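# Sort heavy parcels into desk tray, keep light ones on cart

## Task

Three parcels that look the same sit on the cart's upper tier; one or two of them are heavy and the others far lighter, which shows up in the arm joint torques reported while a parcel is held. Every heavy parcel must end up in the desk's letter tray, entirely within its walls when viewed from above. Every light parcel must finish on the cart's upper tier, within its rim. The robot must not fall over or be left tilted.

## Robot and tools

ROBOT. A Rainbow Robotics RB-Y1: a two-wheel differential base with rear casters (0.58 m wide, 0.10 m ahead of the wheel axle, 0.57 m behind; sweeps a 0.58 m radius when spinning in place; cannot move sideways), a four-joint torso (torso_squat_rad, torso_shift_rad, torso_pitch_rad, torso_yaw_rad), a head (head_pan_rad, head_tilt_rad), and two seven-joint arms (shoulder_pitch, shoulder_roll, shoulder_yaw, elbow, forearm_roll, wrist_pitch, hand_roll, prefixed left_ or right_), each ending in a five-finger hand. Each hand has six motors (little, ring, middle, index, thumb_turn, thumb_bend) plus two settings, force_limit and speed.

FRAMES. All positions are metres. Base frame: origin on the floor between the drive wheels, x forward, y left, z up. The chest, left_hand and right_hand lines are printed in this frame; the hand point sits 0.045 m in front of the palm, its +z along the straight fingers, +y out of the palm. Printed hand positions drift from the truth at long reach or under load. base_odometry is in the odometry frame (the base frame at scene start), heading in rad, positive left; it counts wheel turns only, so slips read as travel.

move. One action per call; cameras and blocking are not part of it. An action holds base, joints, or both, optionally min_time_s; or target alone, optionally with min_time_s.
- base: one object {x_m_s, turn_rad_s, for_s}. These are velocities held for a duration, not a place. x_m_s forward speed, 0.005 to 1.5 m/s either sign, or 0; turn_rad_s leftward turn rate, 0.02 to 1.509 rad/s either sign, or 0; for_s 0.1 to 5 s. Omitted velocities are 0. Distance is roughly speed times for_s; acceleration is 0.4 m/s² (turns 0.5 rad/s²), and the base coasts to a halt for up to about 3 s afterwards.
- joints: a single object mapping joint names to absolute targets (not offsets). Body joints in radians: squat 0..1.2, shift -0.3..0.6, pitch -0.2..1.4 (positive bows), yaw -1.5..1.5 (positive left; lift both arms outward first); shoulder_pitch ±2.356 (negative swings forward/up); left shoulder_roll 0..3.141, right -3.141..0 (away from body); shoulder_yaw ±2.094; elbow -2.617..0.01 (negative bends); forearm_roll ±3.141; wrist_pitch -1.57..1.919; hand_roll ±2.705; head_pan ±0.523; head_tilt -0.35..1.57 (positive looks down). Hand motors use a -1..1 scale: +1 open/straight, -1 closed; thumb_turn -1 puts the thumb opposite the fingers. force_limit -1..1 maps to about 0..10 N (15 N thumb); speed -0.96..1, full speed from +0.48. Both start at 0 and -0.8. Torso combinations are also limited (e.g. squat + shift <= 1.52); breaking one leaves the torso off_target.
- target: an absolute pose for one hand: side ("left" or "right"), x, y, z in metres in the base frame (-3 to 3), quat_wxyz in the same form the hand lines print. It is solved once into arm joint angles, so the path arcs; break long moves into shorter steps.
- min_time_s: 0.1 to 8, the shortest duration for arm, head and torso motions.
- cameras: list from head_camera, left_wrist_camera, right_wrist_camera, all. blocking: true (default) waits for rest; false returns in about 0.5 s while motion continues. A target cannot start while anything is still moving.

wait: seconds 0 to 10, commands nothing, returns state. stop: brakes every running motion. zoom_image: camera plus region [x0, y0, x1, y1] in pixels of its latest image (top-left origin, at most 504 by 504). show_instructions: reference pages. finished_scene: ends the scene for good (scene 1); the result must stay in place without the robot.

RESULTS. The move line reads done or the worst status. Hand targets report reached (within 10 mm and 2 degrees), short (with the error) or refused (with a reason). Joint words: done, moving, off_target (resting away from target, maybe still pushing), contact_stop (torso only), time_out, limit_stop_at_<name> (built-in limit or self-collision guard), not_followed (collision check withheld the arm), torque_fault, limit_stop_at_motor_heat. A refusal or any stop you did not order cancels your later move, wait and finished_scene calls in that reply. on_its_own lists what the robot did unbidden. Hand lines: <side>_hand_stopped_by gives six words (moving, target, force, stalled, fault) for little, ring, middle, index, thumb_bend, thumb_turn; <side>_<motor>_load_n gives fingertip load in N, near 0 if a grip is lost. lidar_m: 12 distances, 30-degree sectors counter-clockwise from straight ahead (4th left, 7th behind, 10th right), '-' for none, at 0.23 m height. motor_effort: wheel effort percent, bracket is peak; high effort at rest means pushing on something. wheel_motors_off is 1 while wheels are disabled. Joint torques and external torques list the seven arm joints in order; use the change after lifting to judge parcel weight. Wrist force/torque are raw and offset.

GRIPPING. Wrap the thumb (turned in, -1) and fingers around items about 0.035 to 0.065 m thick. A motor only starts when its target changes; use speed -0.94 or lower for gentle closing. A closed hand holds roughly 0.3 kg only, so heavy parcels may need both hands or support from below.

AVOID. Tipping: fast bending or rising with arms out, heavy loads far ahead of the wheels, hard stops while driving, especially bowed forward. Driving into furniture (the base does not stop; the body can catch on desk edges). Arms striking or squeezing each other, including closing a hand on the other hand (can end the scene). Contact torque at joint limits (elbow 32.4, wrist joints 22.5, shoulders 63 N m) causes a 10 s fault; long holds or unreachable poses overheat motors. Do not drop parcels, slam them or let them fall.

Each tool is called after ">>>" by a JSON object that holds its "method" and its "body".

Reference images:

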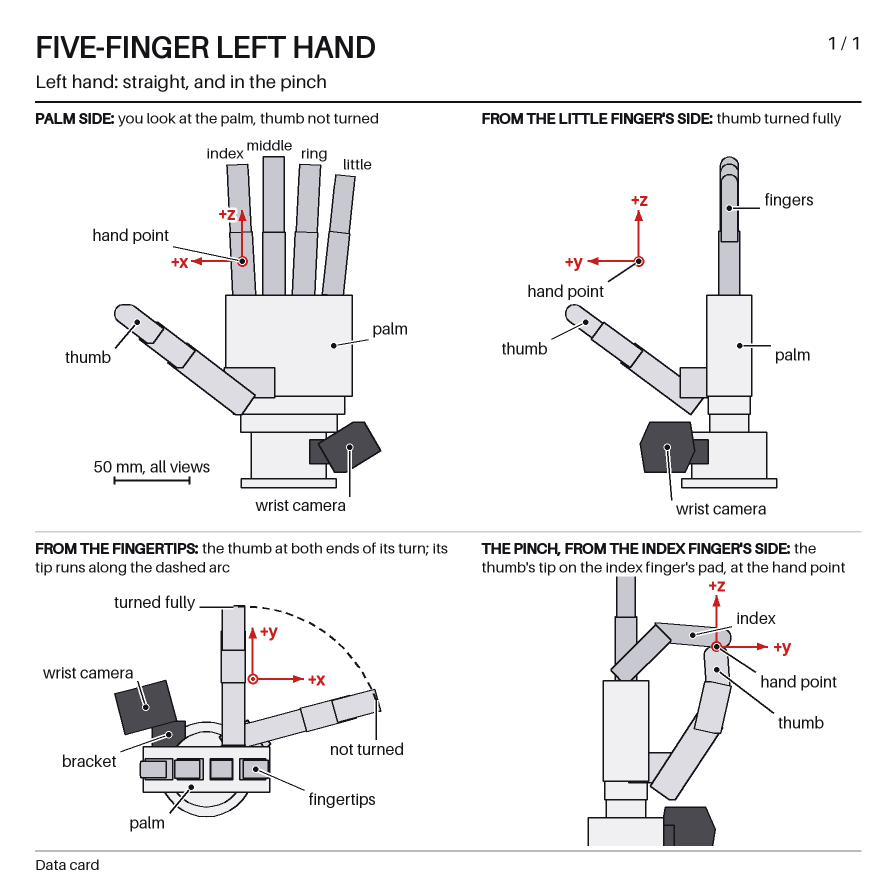

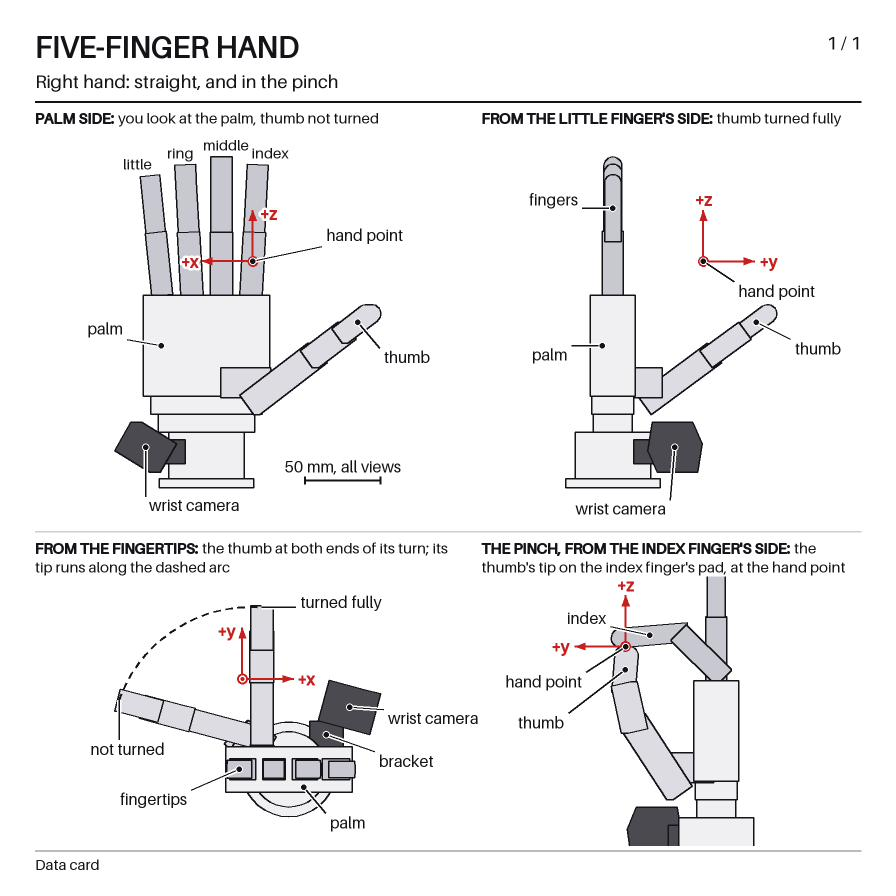

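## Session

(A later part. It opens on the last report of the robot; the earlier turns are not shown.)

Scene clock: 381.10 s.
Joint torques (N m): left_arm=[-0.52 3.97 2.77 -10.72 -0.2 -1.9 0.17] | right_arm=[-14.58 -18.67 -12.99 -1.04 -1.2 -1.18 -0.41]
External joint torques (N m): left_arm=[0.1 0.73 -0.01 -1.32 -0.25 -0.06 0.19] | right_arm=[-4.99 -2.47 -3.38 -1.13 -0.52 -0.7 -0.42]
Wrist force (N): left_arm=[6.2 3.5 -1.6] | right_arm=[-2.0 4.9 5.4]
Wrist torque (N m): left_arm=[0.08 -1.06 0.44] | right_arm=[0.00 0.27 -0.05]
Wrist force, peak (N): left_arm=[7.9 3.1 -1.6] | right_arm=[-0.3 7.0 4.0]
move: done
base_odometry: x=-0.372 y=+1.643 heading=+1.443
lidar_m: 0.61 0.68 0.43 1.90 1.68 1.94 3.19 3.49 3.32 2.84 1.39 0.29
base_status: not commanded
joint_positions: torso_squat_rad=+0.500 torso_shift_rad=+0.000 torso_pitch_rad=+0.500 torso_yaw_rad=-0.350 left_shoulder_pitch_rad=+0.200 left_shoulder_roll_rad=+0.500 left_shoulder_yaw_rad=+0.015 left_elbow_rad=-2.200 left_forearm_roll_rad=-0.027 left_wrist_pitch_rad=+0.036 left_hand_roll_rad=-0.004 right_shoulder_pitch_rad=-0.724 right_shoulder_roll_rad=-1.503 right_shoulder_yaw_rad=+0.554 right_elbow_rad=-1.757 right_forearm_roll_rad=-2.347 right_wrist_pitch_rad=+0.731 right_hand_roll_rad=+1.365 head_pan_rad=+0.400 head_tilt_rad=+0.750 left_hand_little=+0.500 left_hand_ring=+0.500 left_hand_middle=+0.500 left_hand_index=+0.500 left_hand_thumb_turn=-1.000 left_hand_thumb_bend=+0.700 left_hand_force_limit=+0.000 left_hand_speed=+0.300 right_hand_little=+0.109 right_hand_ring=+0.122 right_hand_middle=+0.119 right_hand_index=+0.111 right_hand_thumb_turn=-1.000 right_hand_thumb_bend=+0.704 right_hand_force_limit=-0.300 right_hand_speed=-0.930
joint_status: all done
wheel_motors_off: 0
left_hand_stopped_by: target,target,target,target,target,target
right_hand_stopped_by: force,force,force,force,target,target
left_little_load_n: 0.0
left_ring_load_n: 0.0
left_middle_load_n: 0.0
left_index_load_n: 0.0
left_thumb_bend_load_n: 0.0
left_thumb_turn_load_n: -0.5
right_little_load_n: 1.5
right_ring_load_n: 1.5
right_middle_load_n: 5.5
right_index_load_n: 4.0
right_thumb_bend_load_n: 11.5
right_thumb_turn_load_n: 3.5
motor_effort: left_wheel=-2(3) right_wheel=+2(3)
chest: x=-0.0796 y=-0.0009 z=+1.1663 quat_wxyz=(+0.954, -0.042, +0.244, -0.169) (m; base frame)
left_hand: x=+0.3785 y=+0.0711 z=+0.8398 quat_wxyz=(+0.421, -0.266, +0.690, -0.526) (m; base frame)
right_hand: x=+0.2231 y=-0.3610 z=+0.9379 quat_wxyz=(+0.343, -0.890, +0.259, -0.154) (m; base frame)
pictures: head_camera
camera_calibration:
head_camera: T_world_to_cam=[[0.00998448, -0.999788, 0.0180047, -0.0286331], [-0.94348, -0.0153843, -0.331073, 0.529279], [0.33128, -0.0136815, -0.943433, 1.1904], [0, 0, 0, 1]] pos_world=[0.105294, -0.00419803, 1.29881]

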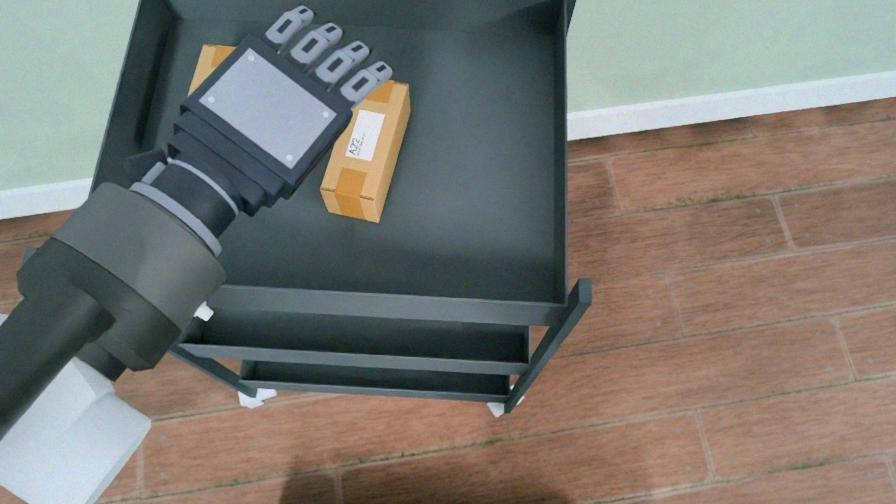

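>>> {"method": "move", "body": {"target": {"side": "left", "x": 0.453, "y": 0.228, "z": 0.83, "quat_wxyz": [-0.02965, 0.04934, 0.8557, -0.5141]}, "min_time_s": 2, "cameras": ["head_camera", "left_wrist_camera"]}}

>>> {"method": "move", "body": {"joints": {"left_hand_thumb_bend": 1.0}, "cameras": ["head_camera"]}}

Scene clock: 398.13 s.
Joint torques (N m): left_arm=[-15.34 -12.96 3.19 5.48 1.43 -0.57 0.01] | right_arm=[-13.8 -18.22 -12.18 -0.59 -1.19 -1.11 -0.24]
External joint torques (N m): left_arm=[-1.22 -1.4 -0.35 1.21 0.09 0.31 0.02] | right_arm=[-4.22 -2.03 -2.58 -0.68 -0.51 -0.62 -0.25]
Wrist force (N): left_arm=[4.4 3.0 0.2] | right_arm=[-2.5 4.9 5.8]
Wrist torque (N m): left_arm=[-0.05 -0.83 0.43] | right_arm=[-0.02 0.33 -0.07]
Wrist force, peak (N): left_arm=[8.2 3.3 -0.7] | right_arm=[-2.5 5.0 6.8]
move: short
base_odometry: x=-0.372 y=+1.643 heading=+1.443
lidar_m: 0.61 0.70 0.43 1.92 1.68 1.92 3.19 3.50 3.31 2.86 1.40 0.29
base_status: not commanded
joint_positions: torso_squat_rad=+0.500 torso_shift_rad=+0.000 torso_pitch_rad=+0.500 torso_yaw_rad=-0.350 left_shoulder_pitch_rad=+1.682 left_shoulder_roll_rad=+2.539 left_shoulder_yaw_rad=+1.326 left_elbow_rad=-0.369 left_forearm_roll_rad=+0.093 left_wrist_pitch_rad=-1.570 left_hand_roll_rad=+0.944 right_shoulder_pitch_rad=-0.724 right_shoulder_roll_rad=-1.503 right_shoulder_yaw_rad=+0.554 right_elbow_rad=-1.757 right_forearm_roll_rad=-2.347 right_wrist_pitch_rad=+0.731 right_hand_roll_rad=+1.365 head_pan_rad=+0.400 head_tilt_rad=+0.750 left_hand_little=+0.500 left_hand_ring=+0.500 left_hand_middle=+0.500 left_hand_index=+0.500 left_hand_thumb_turn=-1.000 left_hand_thumb_bend=+0.700 left_hand_force_limit=+0.000 left_hand_speed=+0.300 right_hand_little=+0.109 right_hand_ring=+0.122 right_hand_middle=+0.119 right_hand_index=+0.111 right_hand_thumb_turn=-1.000 right_hand_thumb_bend=+0.704 right_hand_force_limit=-0.300 right_hand_speed=-0.930
joint_status: all done
wheel_motors_off: 0
left_hand_stopped_by: target,target,target,target,target,target
right_hand_stopped_by: force,force,force,force,target,target
left_little_load_n: 0.0
left_ring_load_n: 0.0
left_middle_load_n: 0.0
left_index_load_n: 0.0
left_thumb_bend_load_n: 0.0
left_thumb_turn_load_n: 0.0
right_little_load_n: 1.5
right_ring_load_n: 1.5
right_middle_load_n: 5.5
right_index_load_n: 4.0
right_thumb_bend_load_n: 11.5
right_thumb_turn_load_n: 3.5
motor_effort: left_wheel=-2(3) right_wheel=+2(3)
chest: x=-0.0795 y=-0.0010 z=+1.1663 quat_wxyz=(+0.954, -0.042, +0.244, -0.169) (m; base frame)
left_hand: x=+0.4524 y=+0.2275 z=+0.8299 quat_wxyz=(+0.018, +0.037, +0.874, -0.485) (m; base frame)
left_hand_status: short (checked arc, as near as the solve gets, planned for 2.0 s): 1 mm and 6.9 deg off. The place is met; only the turn is off.
right_hand: x=+0.2232 y=-0.3610 z=+0.9379 quat_wxyz=(+0.343, -0.890, +0.259, -0.154) (m; base frame)
pictures: head_camera, left_wrist_camera
camera_calibration:
head_camera: T_world_to_cam=[[0.00992707, -0.999791, 0.0178749, -0.0285597], [-0.943523, -0.0152854, -0.330954, 0.529223], [0.331158, -0.01358, -0.943478, 1.19044], [0, 0, 0, 1]] pos_world=[0.105395, -0.00429827, 1.29881]
left_wrist_camera: T_world_to_cam=[[-0.312238, -0.497067, 0.809588, -0.420703], [-0.827359, 0.561098, 0.0254087, 0.228277], [-0.466888, -0.661886, -0.586449, 0.959066], [0, 0, 0, 1]] pos_world=[0.505284, 0.297589, 0.897239]

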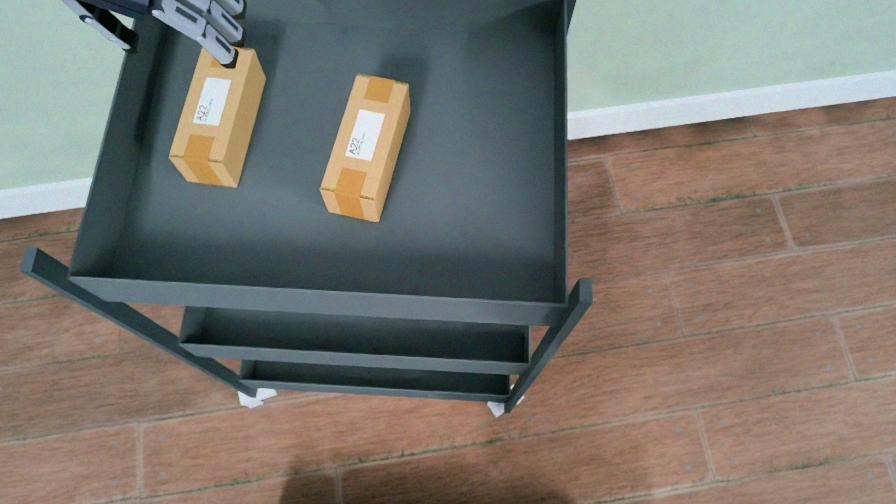

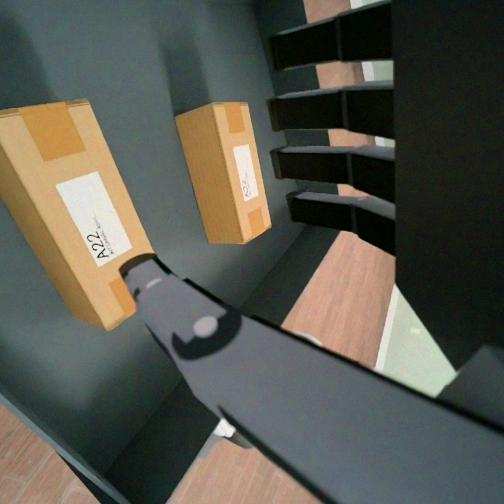

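Scene clock: 398.77 s.
Joint torques (N m): left_arm=[-15.42 -12.52 3.32 5.7 1.33 -0.63 0.12] | right_arm=[-13.64 -19.09 -11.98 -0.98 -1.18 -1.05 -0.04]
External joint torques (N m): left_arm=[-1.29 -0.95 -0.22 1.36 -0.01 0.25 0.13] | right_arm=[-4.06 -2.89 -2.38 -1.07 -0.5 -0.57 -0.05]
Wrist force (N): left_arm=[5.1 3.1 0.2] | right_arm=[-1.6 4.3 5.3]
Wrist torque (N m): left_arm=[-0.02 -0.96 0.49] | right_arm=[-0.09 0.23 -0.06]
Wrist force, peak (N): left_arm=[5.1 3.1 0.2] | right_arm=[-2.1 4.7 6.3]
move: done
base_odometry: x=-0.372 y=+1.643 heading=+1.443
lidar_m: 0.61 0.69 0.42 1.90 1.68 1.95 3.20 3.49 3.31 2.85 1.39 0.29
base_status: not commanded
joint_positions: torso_squat_rad=+0.500 torso_shift_rad=+0.000 torso_pitch_rad=+0.500 torso_yaw_rad=-0.350 left_shoulder_pitch_rad=+1.682 left_shoulder_roll_rad=+2.539 left_shoulder_yaw_rad=+1.326 left_elbow_rad=-0.369 left_forearm_roll_rad=+0.093 left_wrist_pitch_rad=-1.570 left_hand_roll_rad=+0.944 right_shoulder_pitch_rad=-0.724 right_shoulder_roll_rad=-1.503 right_shoulder_yaw_rad=+0.554 right_elbow_rad=-1.757 right_forearm_roll_rad=-2.347 right_wrist_pitch_rad=+0.731 right_hand_roll_rad=+1.365 head_pan_rad=+0.400 head_tilt_rad=+0.750 left_hand_little=+0.500 left_hand_ring=+0.500 left_hand_middle=+0.500 left_hand_index=+0.500 left_hand_thumb_turn=-1.000 left_hand_thumb_bend=+1.000 left_hand_force_limit=+0.000 left_hand_speed=+0.300 right_hand_little=+0.109 right_hand_ring=+0.122 right_hand_middle=+0.119 right_hand_index=+0.111 right_hand_thumb_turn=-1.000 right_hand_thumb_bend=+0.704 right_hand_force_limit=-0.300 right_hand_speed=-0.930
joint_status: all done
wheel_motors_off: 0
left_hand_stopped_by: target,target,target,target,target,target
right_hand_stopped_by: force,force,force,force,target,target
left_little_load_n: 0.0
left_ring_load_n: 0.0
left_middle_load_n: 0.0
left_index_load_n: 0.0
left_thumb_bend_load_n: 0.0
left_thumb_turn_load_n: 0.0
right_little_load_n: 1.5
right_ring_load_n: 1.5
right_middle_load_n: 5.5
right_index_load_n: 4.0
right_thumb_bend_load_n: 11.5
right_thumb_turn_load_n: 3.5
motor_effort: left_wheel=-1(3) right_wheel=+2(3)
chest: x=-0.0795 y=-0.0010 z=+1.1663 quat_wxyz=(+0.954, -0.042, +0.244, -0.169) (m; base frame)
left_hand: x=+0.4524 y=+0.2275 z=+0.8299 quat_wxyz=(+0.018, +0.037, +0.874, -0.485) (m; base frame)
right_hand: x=+0.2232 y=-0.3610 z=+0.9379 quat_wxyz=(+0.343, -0.890, +0.259, -0.154) (m; base frame)
pictures: head_camera
camera_calibration:
head_camera: T_world_to_cam=[[0.00992707, -0.999791, 0.0178749, -0.0285597], [-0.943523, -0.0152854, -0.330954, 0.529223], [0.331158, -0.01358, -0.943478, 1.19044], [0, 0, 0, 1]] pos_world=[0.105395, -0.00429827, 1.29881]

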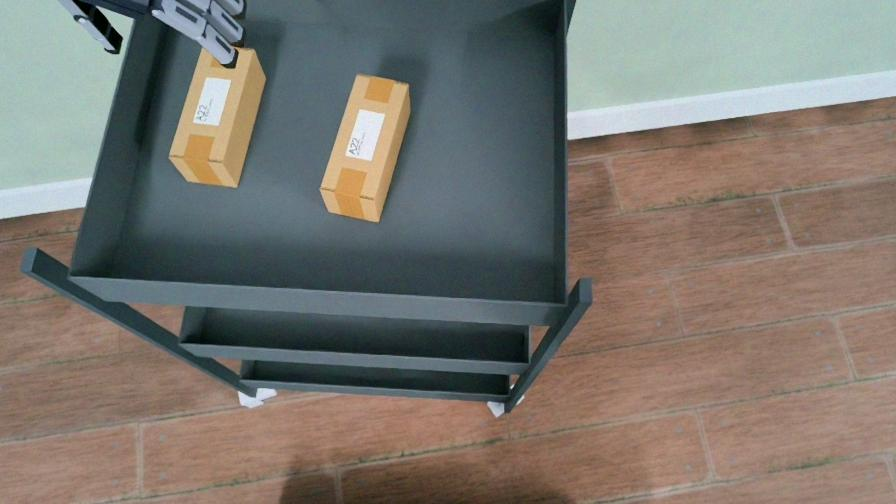

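>>> {"method": "zoom_image", "body": {"camera": "head_camera", "region": [60, 0, 300, 210]}}

>>> {"method": "move", "body": {"target": {"side": "left", "x": 0.453, "y": 0.228, "z": 0.76, "quat_wxyz": [-0.02965, 0.04934, 0.8557, -0.5141]}, "min_time_s": 1.5, "cameras": ["head_camera", "left_wrist_camera"]}}

>>> {"method": "zoom_image", "body": {"camera": "head_camera", "region": [60, 0, 300, 210]}}

Scaled by 2.100.

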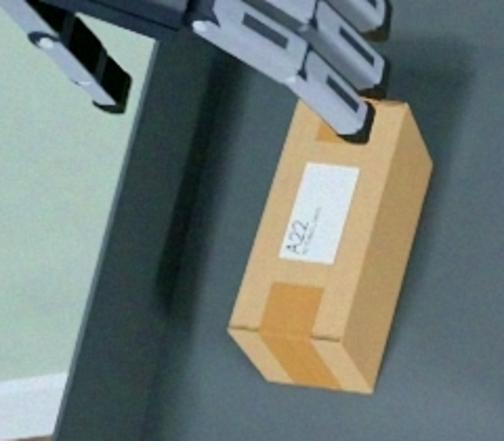

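Scene clock: 419.00 s.
Joint torques (N m): left_arm=[-14.17 -11.66 3.55 6.19 1.31 -0.6 -0.08] | right_arm=[-13.46 -18.86 -12.36 -0.39 -0.77 -0.98 -0.17]
External joint torques (N m): left_arm=[-0.26 1.14 0.75 1.56 0.06 0.32 -0.06] | right_arm=[-3.88 -2.66 -2.76 -0.48 -0.09 -0.49 -0.17]
Wrist force (N): left_arm=[4.7 2.5 0.6] | right_arm=[-1.9 4.7 5.4]
Wrist torque (N m): left_arm=[-0.12 -0.85 0.37] | right_arm=[-0.03 0.25 -0.05]
Wrist force, peak (N): left_arm=[5.4 3.2 0.4] | right_arm=[-2.1 4.5 6.7]
move: short
base_odometry: x=-0.372 y=+1.643 heading=+1.443
lidar_m: 0.61 0.68 0.42 1.91 1.68 1.93 3.18 3.49 3.32 2.85 1.39 0.28
base_status: not commanded
joint_positions: torso_squat_rad=+0.500 torso_shift_rad=+0.000 torso_pitch_rad=+0.500 torso_yaw_rad=-0.350 left_shoulder_pitch_rad=+1.830 left_shoulder_roll_rad=+2.656 left_shoulder_yaw_rad=+1.349 left_elbow_rad=-0.267 left_forearm_roll_rad=+0.156 left_wrist_pitch_rad=-1.463 left_hand_roll_rad=+0.828 right_shoulder_pitch_rad=-0.724 right_shoulder_roll_rad=-1.503 right_shoulder_yaw_rad=+0.554 right_elbow_rad=-1.757 right_forearm_roll_rad=-2.347 right_wrist_pitch_rad=+0.731 right_hand_roll_rad=+1.365 head_pan_rad=+0.400 head_tilt_rad=+0.750 left_hand_little=+0.500 left_hand_ring=+0.500 left_hand_middle=+0.500 left_hand_index=+0.500 left_hand_thumb_turn=-1.000 left_hand_thumb_bend=+1.000 left_hand_force_limit=+0.000 left_hand_speed=+0.300 right_hand_little=+0.109 right_hand_ring=+0.122 right_hand_middle=+0.119 right_hand_index=+0.111 right_hand_thumb_turn=-1.000 right_hand_thumb_bend=+0.704 right_hand_force_limit=-0.300 right_hand_speed=-0.930
joint_status: all done
wheel_motors_off: 0
left_hand_stopped_by: target,target,target,target,target,target
right_hand_stopped_by: force,force,force,force,target,target
left_little_load_n: 0.0
left_ring_load_n: 0.0
left_middle_load_n: 0.0
left_index_load_n: 0.0
left_thumb_bend_load_n: -0.5
left_thumb_turn_load_n: 0.0
right_little_load_n: 1.5
right_ring_load_n: 2.0
right_middle_load_n: 5.5
right_index_load_n: 4.5
right_thumb_bend_load_n: 11.5
right_thumb_turn_load_n: 3.5
motor_effort: left_wheel=-2(3) right_wheel=+1(3)
chest: x=-0.0795 y=-0.0010 z=+1.1663 quat_wxyz=(+0.954, -0.042, +0.244, -0.169) (m; base frame)
left_hand: x=+0.4524 y=+0.2278 z=+0.7603 quat_wxyz=(+0.051, +0.033, +0.887, -0.458) (m; base frame)
left_hand_status: short (checked arc, as near as the solve gets, planned for 1.5 s): 1 mm and 11.9 deg off. The place is met; only the turn is off.
right_hand: x=+0.2232 y=-0.3610 z=+0.9379 quat_wxyz=(+0.343, -0.890, +0.259, -0.154) (m; base frame)
pictures: head_camera, left_wrist_camera
camera_calibration:
head_camera: T_world_to_cam=[[0.00992707, -0.999791, 0.0178749, -0.0285597], [-0.943523, -0.0152854, -0.330954, 0.529223], [0.331158, -0.01358, -0.943478, 1.19044], [0, 0, 0, 1]] pos_world=[0.105395, -0.00429827, 1.29881]
left_wrist_camera: T_world_to_cam=[[-0.33307, -0.555084, 0.762199, -0.305491], [-0.850929, 0.525174, 0.0106233, 0.259976], [-0.406184, -0.645038, -0.647256, 0.933375], [0, 0, 0, 1]] pos_world=[0.498593, 0.295957, 0.834215]

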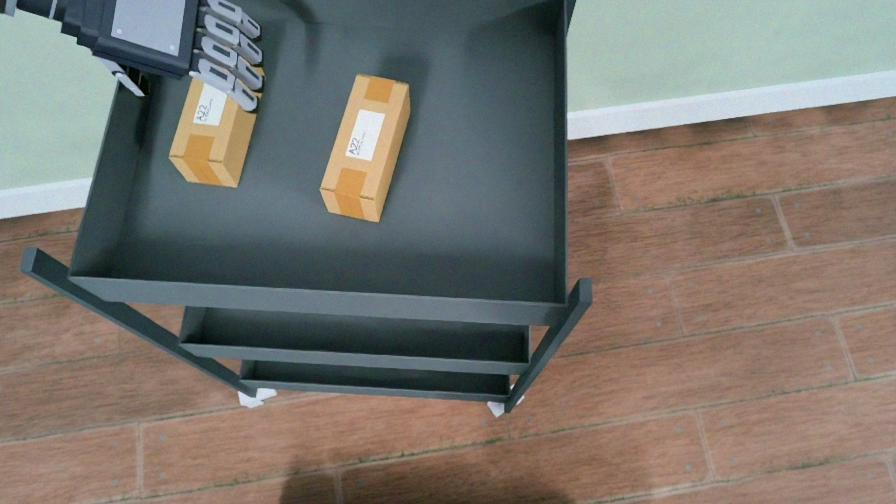

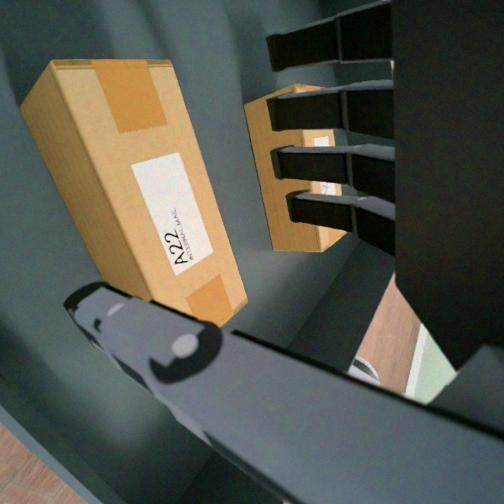

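Scaled by 2.100.

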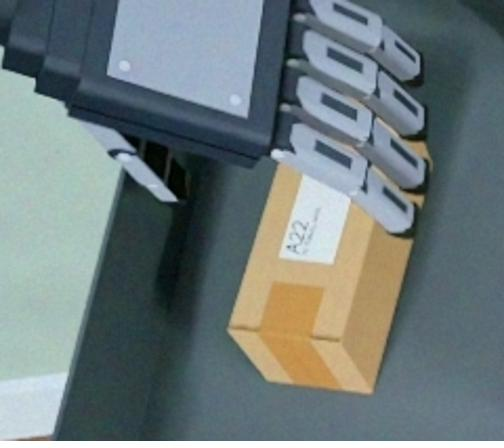

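>>> {"method": "move", "body": {"target": {"side": "left", "x": 0.45, "y": 0.228, "z": 0.83, "quat_wxyz": [0.051, 0.033, 0.887, -0.458]}, "min_time_s": 1.0, "cameras": []}}

>>> {"method": "move", "body": {"joints": {"left_shoulder_pitch_rad": 0, "left_shoulder_roll_rad": 1.5, "left_shoulder_yaw_rad": 0, "left_elbow_rad": -1.5, "left_forearm_roll_rad": 1.0, "left_wrist_pitch_rad": 0, "left_hand_roll_rad": 0}, "min_time_s": 2.5, "cameras": ["head_camera"]}}

>>> {"method": "move", "body": {"joints": {"left_shoulder_pitch_rad": -0.724, "left_shoulder_roll_rad": 1.503, "left_shoulder_yaw_rad": -0.554, "left_elbow_rad": -1.757, "left_forearm_roll_rad": 2.347, "left_wrist_pitch_rad": 0.731, "left_hand_roll_rad": -1.365, "torso_pitch_rad": 0.6}, "min_time_s": 2.5, "cameras": ["head_camera"]}}

Scene clock: 429.80 s.
Joint torques (N m): left_arm=[-14.13 -9.74 5.04 2.85 1.01 -0.79 0.32] | right_arm=[-14.44 -18.35 -11.95 -0.79 -0.97 -1.01 -0.37]
External joint torques (N m): left_arm=[-1.52 0.33 -1.02 -0.4 -0.27 0 0.34] | right_arm=[-4.86 -2.15 -2.34 -0.88 -0.3 -0.53 -0.38]
Wrist force (N): left_arm=[4.8 3.5 0.7] | right_arm=[-2.1 4.8 5.7]
Wrist torque (N m): left_arm=[0.01 -0.87 0.47] | right_arm=[-0.03 0.31 -0.08]
Wrist force, peak (N): left_arm=[6.3 2.8 1.3] | right_arm=[-2.5 5.0 6.0]
move: done
base_odometry: x=-0.372 y=+1.643 heading=+1.443
lidar_m: 0.61 0.69 0.42 1.89 1.67 1.95 3.18 3.51 3.33 2.85 1.39 0.28
base_status: not commanded
joint_positions: torso_squat_rad=+0.500 torso_shift_rad=+0.000 torso_pitch_rad=+0.500 torso_yaw_rad=-0.350 left_shoulder_pitch_rad=+1.577 left_shoulder_roll_rad=+2.297 left_shoulder_yaw_rad=+1.294 left_elbow_rad=-0.872 left_forearm_roll_rad=+0.019 left_wrist_pitch_rad=-1.233 left_hand_roll_rad=+0.933 right_shoulder_pitch_rad=-0.724 right_shoulder_roll_rad=-1.503 right_shoulder_yaw_rad=+0.554 right_elbow_rad=-1.757 right_forearm_roll_rad=-2.347 right_wrist_pitch_rad=+0.731 right_hand_roll_rad=+1.365 head_pan_rad=+0.400 head_tilt_rad=+0.750 left_hand_little=+0.500 left_hand_ring=+0.500 left_hand_middle=+0.500 left_hand_index=+0.500 left_hand_thumb_turn=-1.000 left_hand_thumb_bend=+1.000 left_hand_force_limit=+0.000 left_hand_speed=+0.300 right_hand_little=+0.109 right_hand_ring=+0.122 right_hand_middle=+0.119 right_hand_index=+0.111 right_hand_thumb_turn=-1.000 right_hand_thumb_bend=+0.704 right_hand_force_limit=-0.300 right_hand_speed=-0.930
joint_status: all done
wheel_motors_off: 0
left_hand_stopped_by: target,target,target,target,target,target
right_hand_stopped_by: force,force,force,force,target,target
left_little_load_n: 0.0
left_ring_load_n: 0.0
left_middle_load_n: 0.0
left_index_load_n: 0.0
left_thumb_bend_load_n: 0.0
left_thumb_turn_load_n: 0.0
right_little_load_n: 1.5
right_ring_load_n: 1.5
right_middle_load_n: 5.5
right_index_load_n: 4.0
right_thumb_bend_load_n: 11.5
right_thumb_turn_load_n: 3.5
motor_effort: left_wheel=-1(3) right_wheel=+2(3)
chest: x=-0.0795 y=-0.0010 z=+1.1663 quat_wxyz=(+0.954, -0.042, +0.244, -0.169) (m; base frame)
left_hand: x=+0.4499 y=+0.2280 z=+0.8300 quat_wxyz=(+0.050, +0.033, +0.886, -0.459) (m; base frame)
left_hand_status: reached (checked arc, planned for 1.0 s): 0 mm and 0.2 deg off.
right_hand: x=+0.2232 y=-0.3610 z=+0.9379 quat_wxyz=(+0.343, -0.890, +0.259, -0.154) (m; base frame)
pictures: none
No camera images: "cameras" was empty.

Scene clock: 432.60 s.
Joint torques (N m): left_arm=[-8.01 16.82 9.82 -2.02 0.12 -1.81 0.07] | right_arm=[-13.77 -18.62 -11.39 -0.55 -1.03 -0.85 -0.04]
External joint torques (N m): left_arm=[-1.53 0.92 0.07 -0.63 0.06 -0.18 0.09] | right_arm=[-4.18 -2.43 -1.78 -0.64 -0.36 -0.37 -0.05]
Wrist force (N): left_arm=[6.3 2.6 0.3] | right_arm=[-2.1 5.2 5.4]
Wrist torque (N m): left_arm=[-0.12 -1.03 0.45] | right_arm=[0.06 0.27 -0.04]
Wrist force, peak (N): left_arm=[8.4 2.2 -0.6] | right_arm=[-1.5 5.0 6.6]
move: done
base_odometry: x=-0.372 y=+1.643 heading=+1.443
lidar_m: 0.60 0.68 0.44 1.91 1.68 1.95 3.20 3.49 3.31 2.84 1.40 0.28
base_status: not commanded
joint_positions: torso_squat_rad=+0.500 torso_shift_rad=+0.000 torso_pitch_rad=+0.500 torso_yaw_rad=-0.350 left_shoulder_pitch_rad=+0.000 left_shoulder_roll_rad=+1.500 left_shoulder_yaw_rad=+0.000 left_elbow_rad=-1.500 left_forearm_roll_rad=+1.000 left_wrist_pitch_rad=+0.000 left_hand_roll_rad=+0.000 right_shoulder_pitch_rad=-0.724 right_shoulder_roll_rad=-1.503 right_shoulder_yaw_rad=+0.554 right_elbow_rad=-1.757 right_forearm_roll_rad=-2.347 right_wrist_pitch_rad=+0.731 right_hand_roll_rad=+1.365 head_pan_rad=+0.400 head_tilt_rad=+0.750 left_hand_little=+0.500 left_hand_ring=+0.500 left_hand_middle=+0.500 left_hand_index=+0.500 left_hand_thumb_turn=-1.000 left_hand_thumb_bend=+1.000 left_hand_force_limit=+0.000 left_hand_speed=+0.300 right_hand_little=+0.109 right_hand_ring=+0.122 right_hand_middle=+0.119 right_hand_index=+0.111 right_hand_thumb_turn=-1.000 right_hand_thumb_bend=+0.704 right_hand_force_limit=-0.300 right_hand_speed=-0.930
joint_status: all done
wheel_motors_off: 0
left_hand_stopped_by: target,target,target,target,target,target
right_hand_stopped_by: force,force,force,force,target,target
left_little_load_n: 0.0
left_ring_load_n: 0.0
left_middle_load_n: 0.0
left_index_load_n: 0.0
left_thumb_bend_load_n: 0.0
left_thumb_turn_load_n: 0.0
right_little_load_n: 1.5
right_ring_load_n: 1.5
right_middle_load_n: 5.5
right_index_load_n: 3.5
right_thumb_bend_load_n: 11.5
right_thumb_turn_load_n: 3.5
motor_effort: left_wheel=-2(3) right_wheel=+2(3)
chest: x=-0.0795 y=-0.0010 z=+1.1663 quat_wxyz=(+0.954, -0.042, +0.244, -0.169) (m; base frame)
left_hand: x=+0.5462 y=+0.3389 z=+0.8109 quat_wxyz=(+0.372, -0.374, +0.770, -0.359) (m; base frame)
right_hand: x=+0.2232 y=-0.3610 z=+0.9379 quat_wxyz=(+0.343, -0.890, +0.259, -0.154) (m; base frame)
pictures: head_camera
camera_calibration:
head_camera: T_world_to_cam=[[0.00992707, -0.999791, 0.0178749, -0.0285587], [-0.943523, -0.0152854, -0.330954, 0.529128], [0.331158, -0.01358, -0.943478, 1.19047], [0, 0, 0, 1]] pos_world=[0.105295, -0.00429827, 1.29881]

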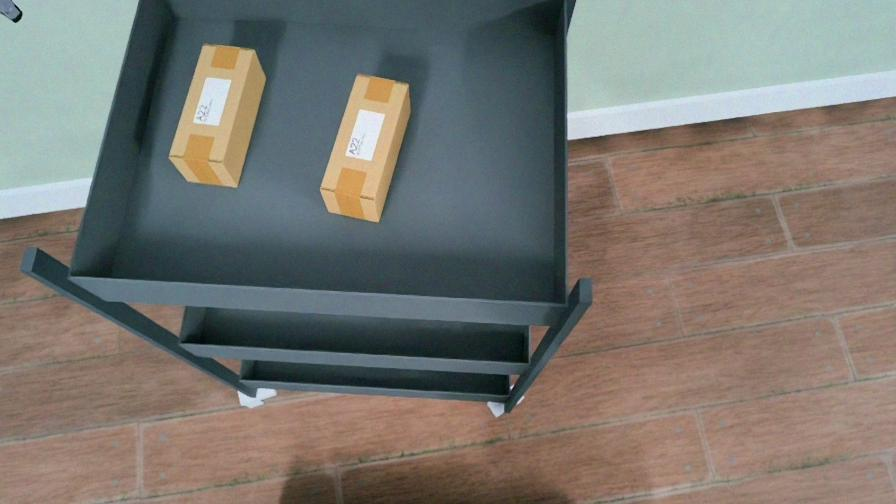

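Scene clock: 435.40 s.
Joint torques (N m): left_arm=[-12.34 15.34 8.44 -4.47 1.13 -0.12 0.16] | right_arm=[-12.76 -18.69 -11.73 -0.47 -1.06 -0.89 -0.23]
External joint torques (N m): left_arm=[-1.9 3.04 -0.81 -1.1 0.05 0.08 0.17] | right_arm=[-4.32 -2.27 -2.65 -0.5 -0.41 -0.58 -0.23]
Wrist force (N): left_arm=[4.2 3.0 0.1] | right_arm=[-1.0 3.8 6.6]
Wrist torque (N m): left_arm=[-0.07 -0.91 0.29] | right_arm=[-0.20 0.19 -0.04]
Wrist force, peak (N): left_arm=[6.3 2.8 0.1] | right_arm=[-1.9 4.6 6.7]
move: done
base_odometry: x=-0.372 y=+1.643 heading=+1.443
lidar_m: 0.61 0.70 0.42 1.89 1.67 1.93 3.20 3.50 3.32 2.85 1.39 0.28
base_status: not commanded
joint_positions: torso_squat_rad=+0.500 torso_shift_rad=+0.000 torso_pitch_rad=+0.600 torso_yaw_rad=-0.350 left_shoulder_pitch_rad=-0.724 left_shoulder_roll_rad=+1.502 left_shoulder_yaw_rad=-0.554 left_elbow_rad=-1.757 left_forearm_roll_rad=+2.347 left_wrist_pitch_rad=+0.731 left_hand_roll_rad=-1.365 right_shoulder_pitch_rad=-0.724 right_shoulder_roll_rad=-1.503 right_shoulder_yaw_rad=+0.554 right_elbow_rad=-1.757 right_forearm_roll_rad=-2.347 right_wrist_pitch_rad=+0.731 right_hand_roll_rad=+1.365 head_pan_rad=+0.400 head_tilt_rad=+0.750 left_hand_little=+0.500 left_hand_ring=+0.500 left_hand_middle=+0.500 left_hand_index=+0.500 left_hand_thumb_turn=-1.000 left_hand_thumb_bend=+1.000 left_hand_force_limit=+0.000 left_hand_speed=+0.300 right_hand_little=+0.109 right_hand_ring=+0.122 right_hand_middle=+0.119 right_hand_index=+0.111 right_hand_thumb_turn=-1.000 right_hand_thumb_bend=+0.704 right_hand_force_limit=-0.300 right_hand_speed=-0.930
joint_status: all done
wheel_motors_off: 0
left_hand_stopped_by: target,target,target,target,target,target
right_hand_stopped_by: force,force,force,force,target,target
left_little_load_n: 0.0
left_ring_load_n: 0.0
left_middle_load_n: 0.0
left_index_load_n: 0.0
left_thumb_bend_load_n: 0.0
left_thumb_turn_load_n: 0.5
right_little_load_n: 1.5
right_ring_load_n: 1.5
right_middle_load_n: 5.5
right_index_load_n: 4.0
right_thumb_bend_load_n: 11.5
right_thumb_turn_load_n: 3.0
motor_effort: left_wheel=-2(3) right_wheel=+1(2)
chest: x=-0.0532 y=-0.0009 z=+1.1502 quat_wxyz=(+0.941, -0.051, +0.291, -0.166) (m; base frame)
left_hand: x=+0.3442 y=+0.0332 z=+0.8118 quat_wxyz=(-0.044, -0.026, +0.857, -0.513) (m; base frame)
right_hand: x=+0.2252 y=-0.3609 z=+0.8927 quat_wxyz=(+0.330, -0.896, +0.275, -0.109) (m; base frame)
pictures: head_camera
camera_calibration:
head_camera: T_world_to_cam=[[0.0117567, -0.999789, 0.0168209, -0.0271424], [-0.971821, -0.0153852, -0.235215, 0.436996], [0.235425, -0.0135815, -0.971798, 1.1939], [0, 0, 0, 1]] pos_world=[0.143928, -0.00419842, 1.26347]

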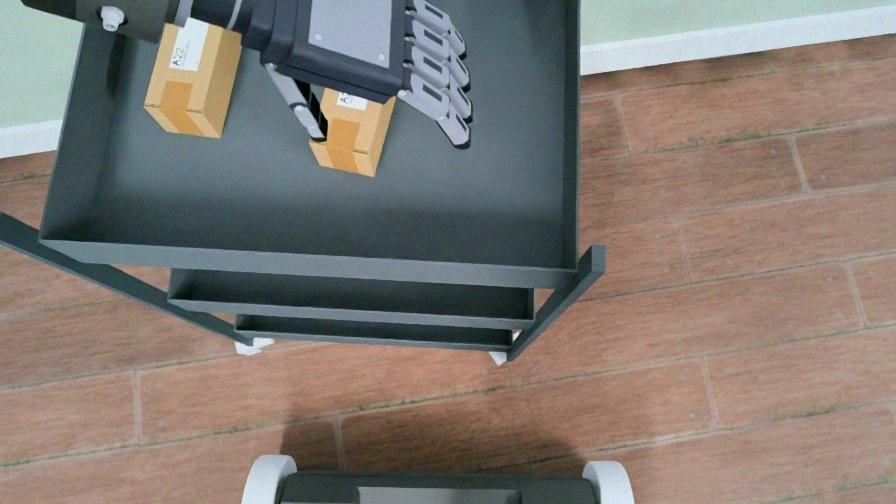

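>>> {"method": "move", "body": {"target": {"side": "left", "x": 0.42, "y": 0.15, "z": 0.83, "quat_wxyz": [-0.02965, 0.04934, 0.8557, -0.5141]}, "min_time_s": 1.5, "cameras": []}}

>>> {"method": "move", "body": {"target": {"side": "left", "x": 0.453, "y": 0.228, "z": 0.82, "quat_wxyz": [-0.02965, 0.04934, 0.8557, -0.5141]}, "min_time_s": 1.5, "cameras": ["head_camera"]}}

Scene clock: 441.17 s.
Joint torques (N m): left_arm=[-12.59 15.98 9 -1.61 1.7 0.28 0.12] | right_arm=[-12.14 -18.59 -11.66 -0.45 -0.92 -0.56 -0.03]
External joint torques (N m): left_arm=[-1.26 -0.08 0.2 0.43 0.09 0.08 0.12] | right_arm=[-3.7 -2.17 -2.58 -0.48 -0.26 -0.24 -0.04]
Wrist force (N): left_arm=[4.6 3.6 -0.1] | right_arm=[-1.6 4.0 5.7]
Wrist torque (N m): left_arm=[0.02 -0.92 0.30] | right_arm=[-0.11 0.31 -0.10]
Wrist force, peak (N): left_arm=[4.9 3.6 0.2] | right_arm=[-1.4 4.9 6.8]
move: done
base_odometry: x=-0.372 y=+1.643 heading=+1.443
lidar_m: 0.61 0.67 0.42 1.92 1.68 1.93 3.20 3.50 3.33 2.84 1.37 0.29
base_status: not commanded
joint_positions: torso_squat_rad=+0.500 torso_shift_rad=+0.000 torso_pitch_rad=+0.600 torso_yaw_rad=-0.350 left_shoulder_pitch_rad=-0.861 left_shoulder_roll_rad=+1.488 left_shoulder_yaw_rad=-0.468 left_elbow_rad=-1.197 left_forearm_roll_rad=+2.453 left_wrist_pitch_rad=+1.295 left_hand_roll_rad=-1.718 right_shoulder_pitch_rad=-0.724 right_shoulder_roll_rad=-1.503 right_shoulder_yaw_rad=+0.554 right_elbow_rad=-1.757 right_forearm_roll_rad=-2.347 right_wrist_pitch_rad=+0.731 right_hand_roll_rad=+1.365 head_pan_rad=+0.400 head_tilt_rad=+0.750 left_hand_little=+0.500 left_hand_ring=+0.500 left_hand_middle=+0.500 left_hand_index=+0.500 left_hand_thumb_turn=-1.000 left_hand_thumb_bend=+1.000 left_hand_force_limit=+0.000 left_hand_speed=+0.300 right_hand_little=+0.109 right_hand_ring=+0.122 right_hand_middle=+0.119 right_hand_index=+0.111 right_hand_thumb_turn=-1.000 right_hand_thumb_bend=+0.704 right_hand_force_limit=-0.300 right_hand_speed=-0.930
joint_status: all done
wheel_motors_off: 0
left_hand_stopped_by: target,target,target,target,target,target
right_hand_stopped_by: force,force,force,force,target,target
left_little_load_n: 0.0
left_ring_load_n: 0.0
left_middle_load_n: 0.0
left_index_load_n: 0.0
left_thumb_bend_load_n: 0.0
left_thumb_turn_load_n: 0.0
right_little_load_n: 2.0
right_ring_load_n: 1.5
right_middle_load_n: 5.5
right_index_load_n: 4.0
right_thumb_bend_load_n: 11.5
right_thumb_turn_load_n: 3.5
motor_effort: left_wheel=-2(3) right_wheel=+2(3)
chest: x=-0.0532 y=-0.0009 z=+1.1502 quat_wxyz=(+0.941, -0.051, +0.291, -0.166) (m; base frame)
left_hand: x=+0.4193 y=+0.1497 z=+0.8300 quat_wxyz=(-0.027, +0.048, +0.856, -0.513) (m; base frame)
left_hand_status: reached (checked arc, planned for 1.5 s): 1 mm and 0.3 deg off.
right_hand: x=+0.2252 y=-0.3609 z=+0.8926 quat_wxyz=(+0.330, -0.896, +0.275, -0.109) (m; base frame)
pictures: none
No camera images: "cameras" was empty.

Scene clock: 443.00 s.
Joint torques (N m): left_arm=[-14.94 15.09 3.48 -1.97 1.29 0.89 -0.01] | right_arm=[-12.79 -18.78 -11.57 -1.03 -0.82 -1.13 -0.12]
External joint torques (N m): left_arm=[-1.84 0.65 -0.68 0.34 -0.26 0.24 0] | right_arm=[-4.35 -2.36 -2.49 -1.06 -0.17 -0.81 -0.12]
Wrist force (N): left_arm=[4.5 3.2 0.1] | right_arm=[-0.8 4.0 6.6]
Wrist torque (N m): left_arm=[-0.05 -0.90 0.32] | right_arm=[-0.16 0.14 -0.07]
Wrist force, peak (N): left_arm=[5.3 3.6 0.1] | right_arm=[-0.9 5.1 6.2]
move: done
base_odometry: x=-0.372 y=+1.643 heading=+1.443
lidar_m: 0.60 0.69 0.43 1.91 1.69 1.95 3.20 3.50 3.32 2.85 1.39 0.29
base_status: not commanded
joint_positions: torso_squat_rad=+0.500 torso_shift_rad=+0.000 torso_pitch_rad=+0.600 torso_yaw_rad=-0.350 left_shoulder_pitch_rad=-1.291 left_shoulder_roll_rad=+1.292 left_shoulder_yaw_rad=-0.588 left_elbow_rad=-0.370 left_forearm_roll_rad=+2.235 left_wrist_pitch_rad=+1.768 left_hand_roll_rad=-2.005 right_shoulder_pitch_rad=-0.724 right_shoulder_roll_rad=-1.503 right_shoulder_yaw_rad=+0.554 right_elbow_rad=-1.757 right_forearm_roll_rad=-2.347 right_wrist_pitch_rad=+0.731 right_hand_roll_rad=+1.365 head_pan_rad=+0.400 head_tilt_rad=+0.750 left_hand_little=+0.500 left_hand_ring=+0.500 left_hand_middle=+0.500 left_hand_index=+0.500 left_hand_thumb_turn=-1.000 left_hand_thumb_bend=+1.000 left_hand_force_limit=+0.000 left_hand_speed=+0.300 right_hand_little=+0.109 right_hand_ring=+0.122 right_hand_middle=+0.119 right_hand_index=+0.111 right_hand_thumb_turn=-1.000 right_hand_thumb_bend=+0.704 right_hand_force_limit=-0.300 right_hand_speed=-0.930
joint_status: all done
wheel_motors_off: 0
left_hand_stopped_by: target,target,target,target,target,target
right_hand_stopped_by: force,force,force,force,target,target
left_little_load_n: 0.0
left_ring_load_n: 0.0
left_middle_load_n: -0.5
left_index_load_n: 0.0
left_thumb_bend_load_n: 0.0
left_thumb_turn_load_n: 0.0
right_little_load_n: 1.5
right_ring_load_n: 1.5
right_middle_load_n: 5.5
right_index_load_n: 4.5
right_thumb_bend_load_n: 11.5
right_thumb_turn_load_n: 3.5
motor_effort: left_wheel=-2(3) right_wheel=+1(3)
chest: x=-0.0532 y=-0.0009 z=+1.1501 quat_wxyz=(+0.941, -0.051, +0.291, -0.166) (m; base frame)
left_hand: x=+0.4523 y=+0.2276 z=+0.8203 quat_wxyz=(-0.025, +0.048, +0.858, -0.512) (m; base frame)
left_hand_status: reached (checked arc, planned for 1.5 s): 1 mm and 0.7 deg off.
right_hand: x=+0.2252 y=-0.3609 z=+0.8926 quat_wxyz=(+0.330, -0.896, +0.275, -0.109) (m; base frame)
pictures: head_camera
camera_calibration:
head_camera: T_world_to_cam=[[0.0117584, -0.999789, 0.0168197, -0.0271423], [-0.971844, -0.0153852, -0.235121, 0.436978], [0.235331, -0.0135815, -0.97182, 1.19392], [0, 0, 0, 1]] pos_world=[0.144029, -0.00419842, 1.26347]

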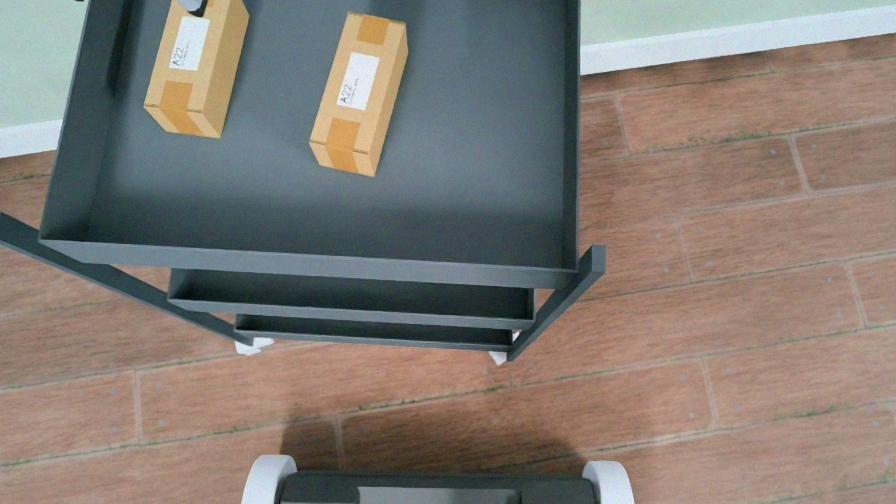

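>>> {"method": "move", "body": {"target": {"side": "left", "x": 0.37, "y": 0.19, "z": 0.83, "quat_wxyz": [-0.02965, 0.04934, 0.8557, -0.5141]}, "min_time_s": 1.5, "cameras": []}}

>>> {"method": "move", "body": {"base": {"x_m_s": 0.1, "for_s": 0.8}, "joints": {"head_tilt_rad": 0.7}, "cameras": ["head_camera"]}}

Scene clock: 449.83 s.
Joint torques (N m): left_arm=[-7.94 19.41 8.55 -2 1.32 0.76 0.42] | right_arm=[-12.34 -18.8 -11.08 -0.57 -0.99 -0.88 -0.16]
External joint torques (N m): left_arm=[0.39 2.31 -0.28 -1.32 -0.18 0.26 0.42] | right_arm=[-3.9 -2.38 -2 -0.59 -0.33 -0.56 -0.17]
Wrist force (N): left_arm=[4.5 3.5 -0.3] | right_arm=[-1.5 3.9 6.1]
Wrist torque (N m): left_arm=[-0.01 -0.91 0.45] | right_arm=[-0.15 0.25 -0.07]
Wrist force, peak (N): left_arm=[4.8 4.1 -0.1] | right_arm=[-1.5 4.3 7.0]
move: done
base_odometry: x=-0.372 y=+1.643 heading=+1.443
lidar_m: 0.62 0.68 0.42 1.91 1.70 1.94 3.18 3.50 3.33 2.84 1.40 0.28
base_status: not commanded
joint_positions: torso_squat_rad=+0.500 torso_shift_rad=+0.000 torso_pitch_rad=+0.600 torso_yaw_rad=-0.350 left_shoulder_pitch_rad=-0.451 left_shoulder_roll_rad=+1.676 left_shoulder_yaw_rad=-0.308 left_elbow_rad=-1.368 left_forearm_roll_rad=+2.686 left_wrist_pitch_rad=+1.233 left_hand_roll_rad=-1.891 right_shoulder_pitch_rad=-0.724 right_shoulder_roll_rad=-1.503 right_shoulder_yaw_rad=+0.554 right_elbow_rad=-1.757 right_forearm_roll_rad=-2.347 right_wrist_pitch_rad=+0.731 right_hand_roll_rad=+1.365 head_pan_rad=+0.400 head_tilt_rad=+0.750 left_hand_little=+0.500 left_hand_ring=+0.500 left_hand_middle=+0.500 left_hand_index=+0.500 left_hand_thumb_turn=-1.000 left_hand_thumb_bend=+1.000 left_hand_force_limit=+0.000 left_hand_speed=+0.300 right_hand_little=+0.109 right_hand_ring=+0.122 right_hand_middle=+0.119 right_hand_index=+0.111 right_hand_thumb_turn=-1.000 right_hand_thumb_bend=+0.704 right_hand_force_limit=-0.300 right_hand_speed=-0.930
joint_status: all done
wheel_motors_off: 0
left_hand_stopped_by: target,target,target,target,target,target
right_hand_stopped_by: force,force,force,force,target,target
left_little_load_n: 0.0
left_ring_load_n: 0.0
left_middle_load_n: 0.0
left_index_load_n: 0.0
left_thumb_bend_load_n: 0.0
left_thumb_turn_load_n: 0.0
right_little_load_n: 2.0
right_ring_load_n: 1.5
right_middle_load_n: 5.5
right_index_load_n: 4.0
right_thumb_bend_load_n: 11.5
right_thumb_turn_load_n: 3.5
motor_effort: left_wheel=-2(3) right_wheel=+3(3)
chest: x=-0.0531 y=-0.0009 z=+1.1501 quat_wxyz=(+0.941, -0.051, +0.291, -0.166) (m; base frame)
left_hand: x=+0.3699 y=+0.1895 z=+0.8298 quat_wxyz=(-0.035, +0.051, +0.855, -0.514) (m; base frame)
left_hand_status: reached (checked arc, planned for 1.5 s): 1 mm and 0.7 deg off.
right_hand: x=+0.2253 y=-0.3609 z=+0.8926 quat_wxyz=(+0.330, -0.896, +0.275, -0.109) (m; base frame)
pictures: none
No camera images: "cameras" was empty.

Scene clock: 451.23 s.
Joint torques (N m): left_arm=[-8.63 18.96 8.43 -1.3 1.36 0.54 0.49] | right_arm=[-11.73 -18.54 -10.8 -0.77 -1.07 -0.73 -0.11]
External joint torques (N m): left_arm=[-0.31 1.86 -0.4 -0.63 -0.15 0.04 0.5] | right_arm=[-3.29 -2.12 -1.73 -0.79 -0.42 -0.41 -0.11]
Wrist force (N): left_arm=[4.5 3.1 -0.1] | right_arm=[-1.8 4.4 5.7]
Wrist torque (N m): left_arm=[-0.06 -0.90 0.45] | right_arm=[-0.04 0.29 -0.12]
Wrist force, peak (N): left_arm=[5.0 3.4 -0.3] | right_arm=[-1.2 4.7 6.9]
move: done
base_odometry: x=-0.362 y=+1.722 heading=+1.443
lidar_m: 0.53 0.62 0.38 1.71 1.72 1.97 3.26 3.58 3.35 2.86 1.26 0.21
base_status: done (sent for 0.8 of 0.8 s)
joint_positions: torso_squat_rad=+0.500 torso_shift_rad=+0.000 torso_pitch_rad=+0.601 torso_yaw_rad=-0.350 left_shoulder_pitch_rad=-0.451 left_shoulder_roll_rad=+1.676 left_shoulder_yaw_rad=-0.308 left_elbow_rad=-1.368 left_forearm_roll_rad=+2.686 left_wrist_pitch_rad=+1.233 left_hand_roll_rad=-1.891 right_shoulder_pitch_rad=-0.724 right_shoulder_roll_rad=-1.503 right_shoulder_yaw_rad=+0.554 right_elbow_rad=-1.757 right_forearm_roll_rad=-2.347 right_wrist_pitch_rad=+0.731 right_hand_roll_rad=+1.365 head_pan_rad=+0.400 head_tilt_rad=+0.700 left_hand_little=+0.500 left_hand_ring=+0.500 left_hand_middle=+0.500 left_hand_index=+0.500 left_hand_thumb_turn=-1.000 left_hand_thumb_bend=+1.000 left_hand_force_limit=+0.000 left_hand_speed=+0.300 right_hand_little=+0.109 right_hand_ring=+0.122 right_hand_middle=+0.119 right_hand_index=+0.111 right_hand_thumb_turn=-1.000 right_hand_thumb_bend=+0.704 right_hand_force_limit=-0.300 right_hand_speed=-0.930
joint_status: all done
wheel_motors_off: 0
left_hand_stopped_by: target,target,target,target,target,target
right_hand_stopped_by: force,force,force,force,target,target
left_little_load_n: 0.0
left_ring_load_n: 0.0
left_middle_load_n: 0.0
left_index_load_n: 0.0
left_thumb_bend_load_n: 0.0
left_thumb_turn_load_n: 0.0
right_little_load_n: 2.0
right_ring_load_n: 1.5
right_middle_load_n: 5.5
right_index_load_n: 4.0
right_thumb_bend_load_n: 11.5
right_thumb_turn_load_n: 3.5
motor_effort: left_wheel=-2(15) right_wheel=+0(18)
chest: x=-0.0530 y=-0.0009 z=+1.1501 quat_wxyz=(+0.941, -0.051, +0.291, -0.166) (m; base frame)
left_hand: x=+0.3699 y=+0.1896 z=+0.8296 quat_wxyz=(-0.036, +0.051, +0.855, -0.514) (m; base frame)
right_hand: x=+0.2254 y=-0.3609 z=+0.8926 quat_wxyz=(+0.330, -0.896, +0.275, -0.109) (m; base frame)
pictures: head_camera
camera_calibration:
head_camera: T_world_to_cam=[[0.00947575, -0.999839, 0.0152602, -0.0250175], [-0.958976, -0.0134104, -0.283168, 0.498745], [0.283327, -0.0119509, -0.958949, 1.17341], [0, 0, 0, 1]] pos_world=[0.146063, -0.00430175, 1.26685]

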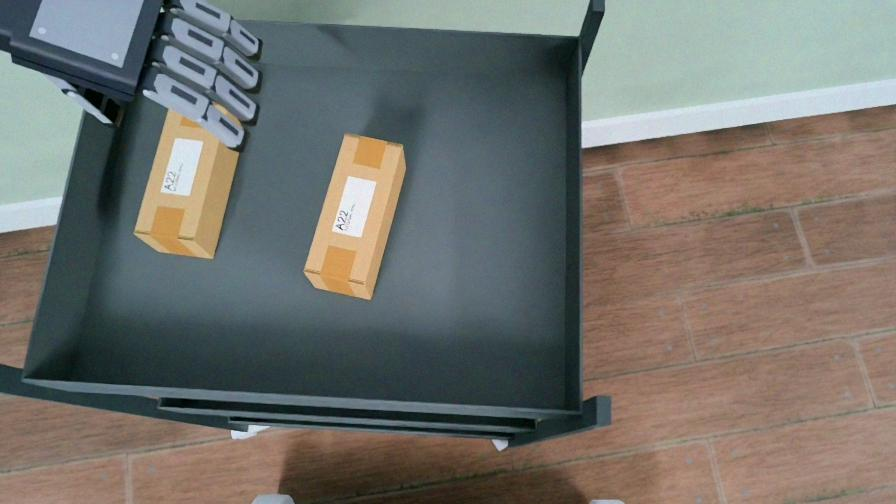

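>>> {"method": "zoom_image", "body": {"camera": "head_camera", "region": [20, 0, 280, 270]}}

Scaled by 1.867.

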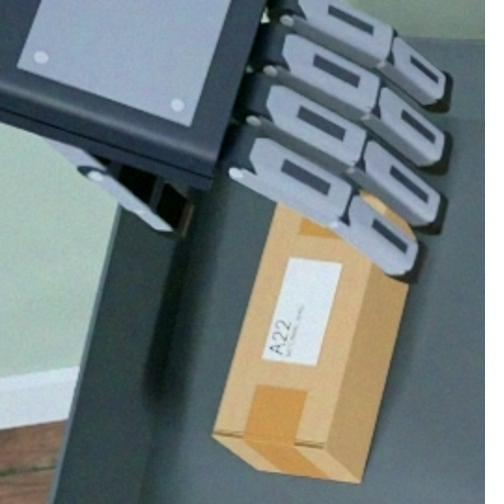

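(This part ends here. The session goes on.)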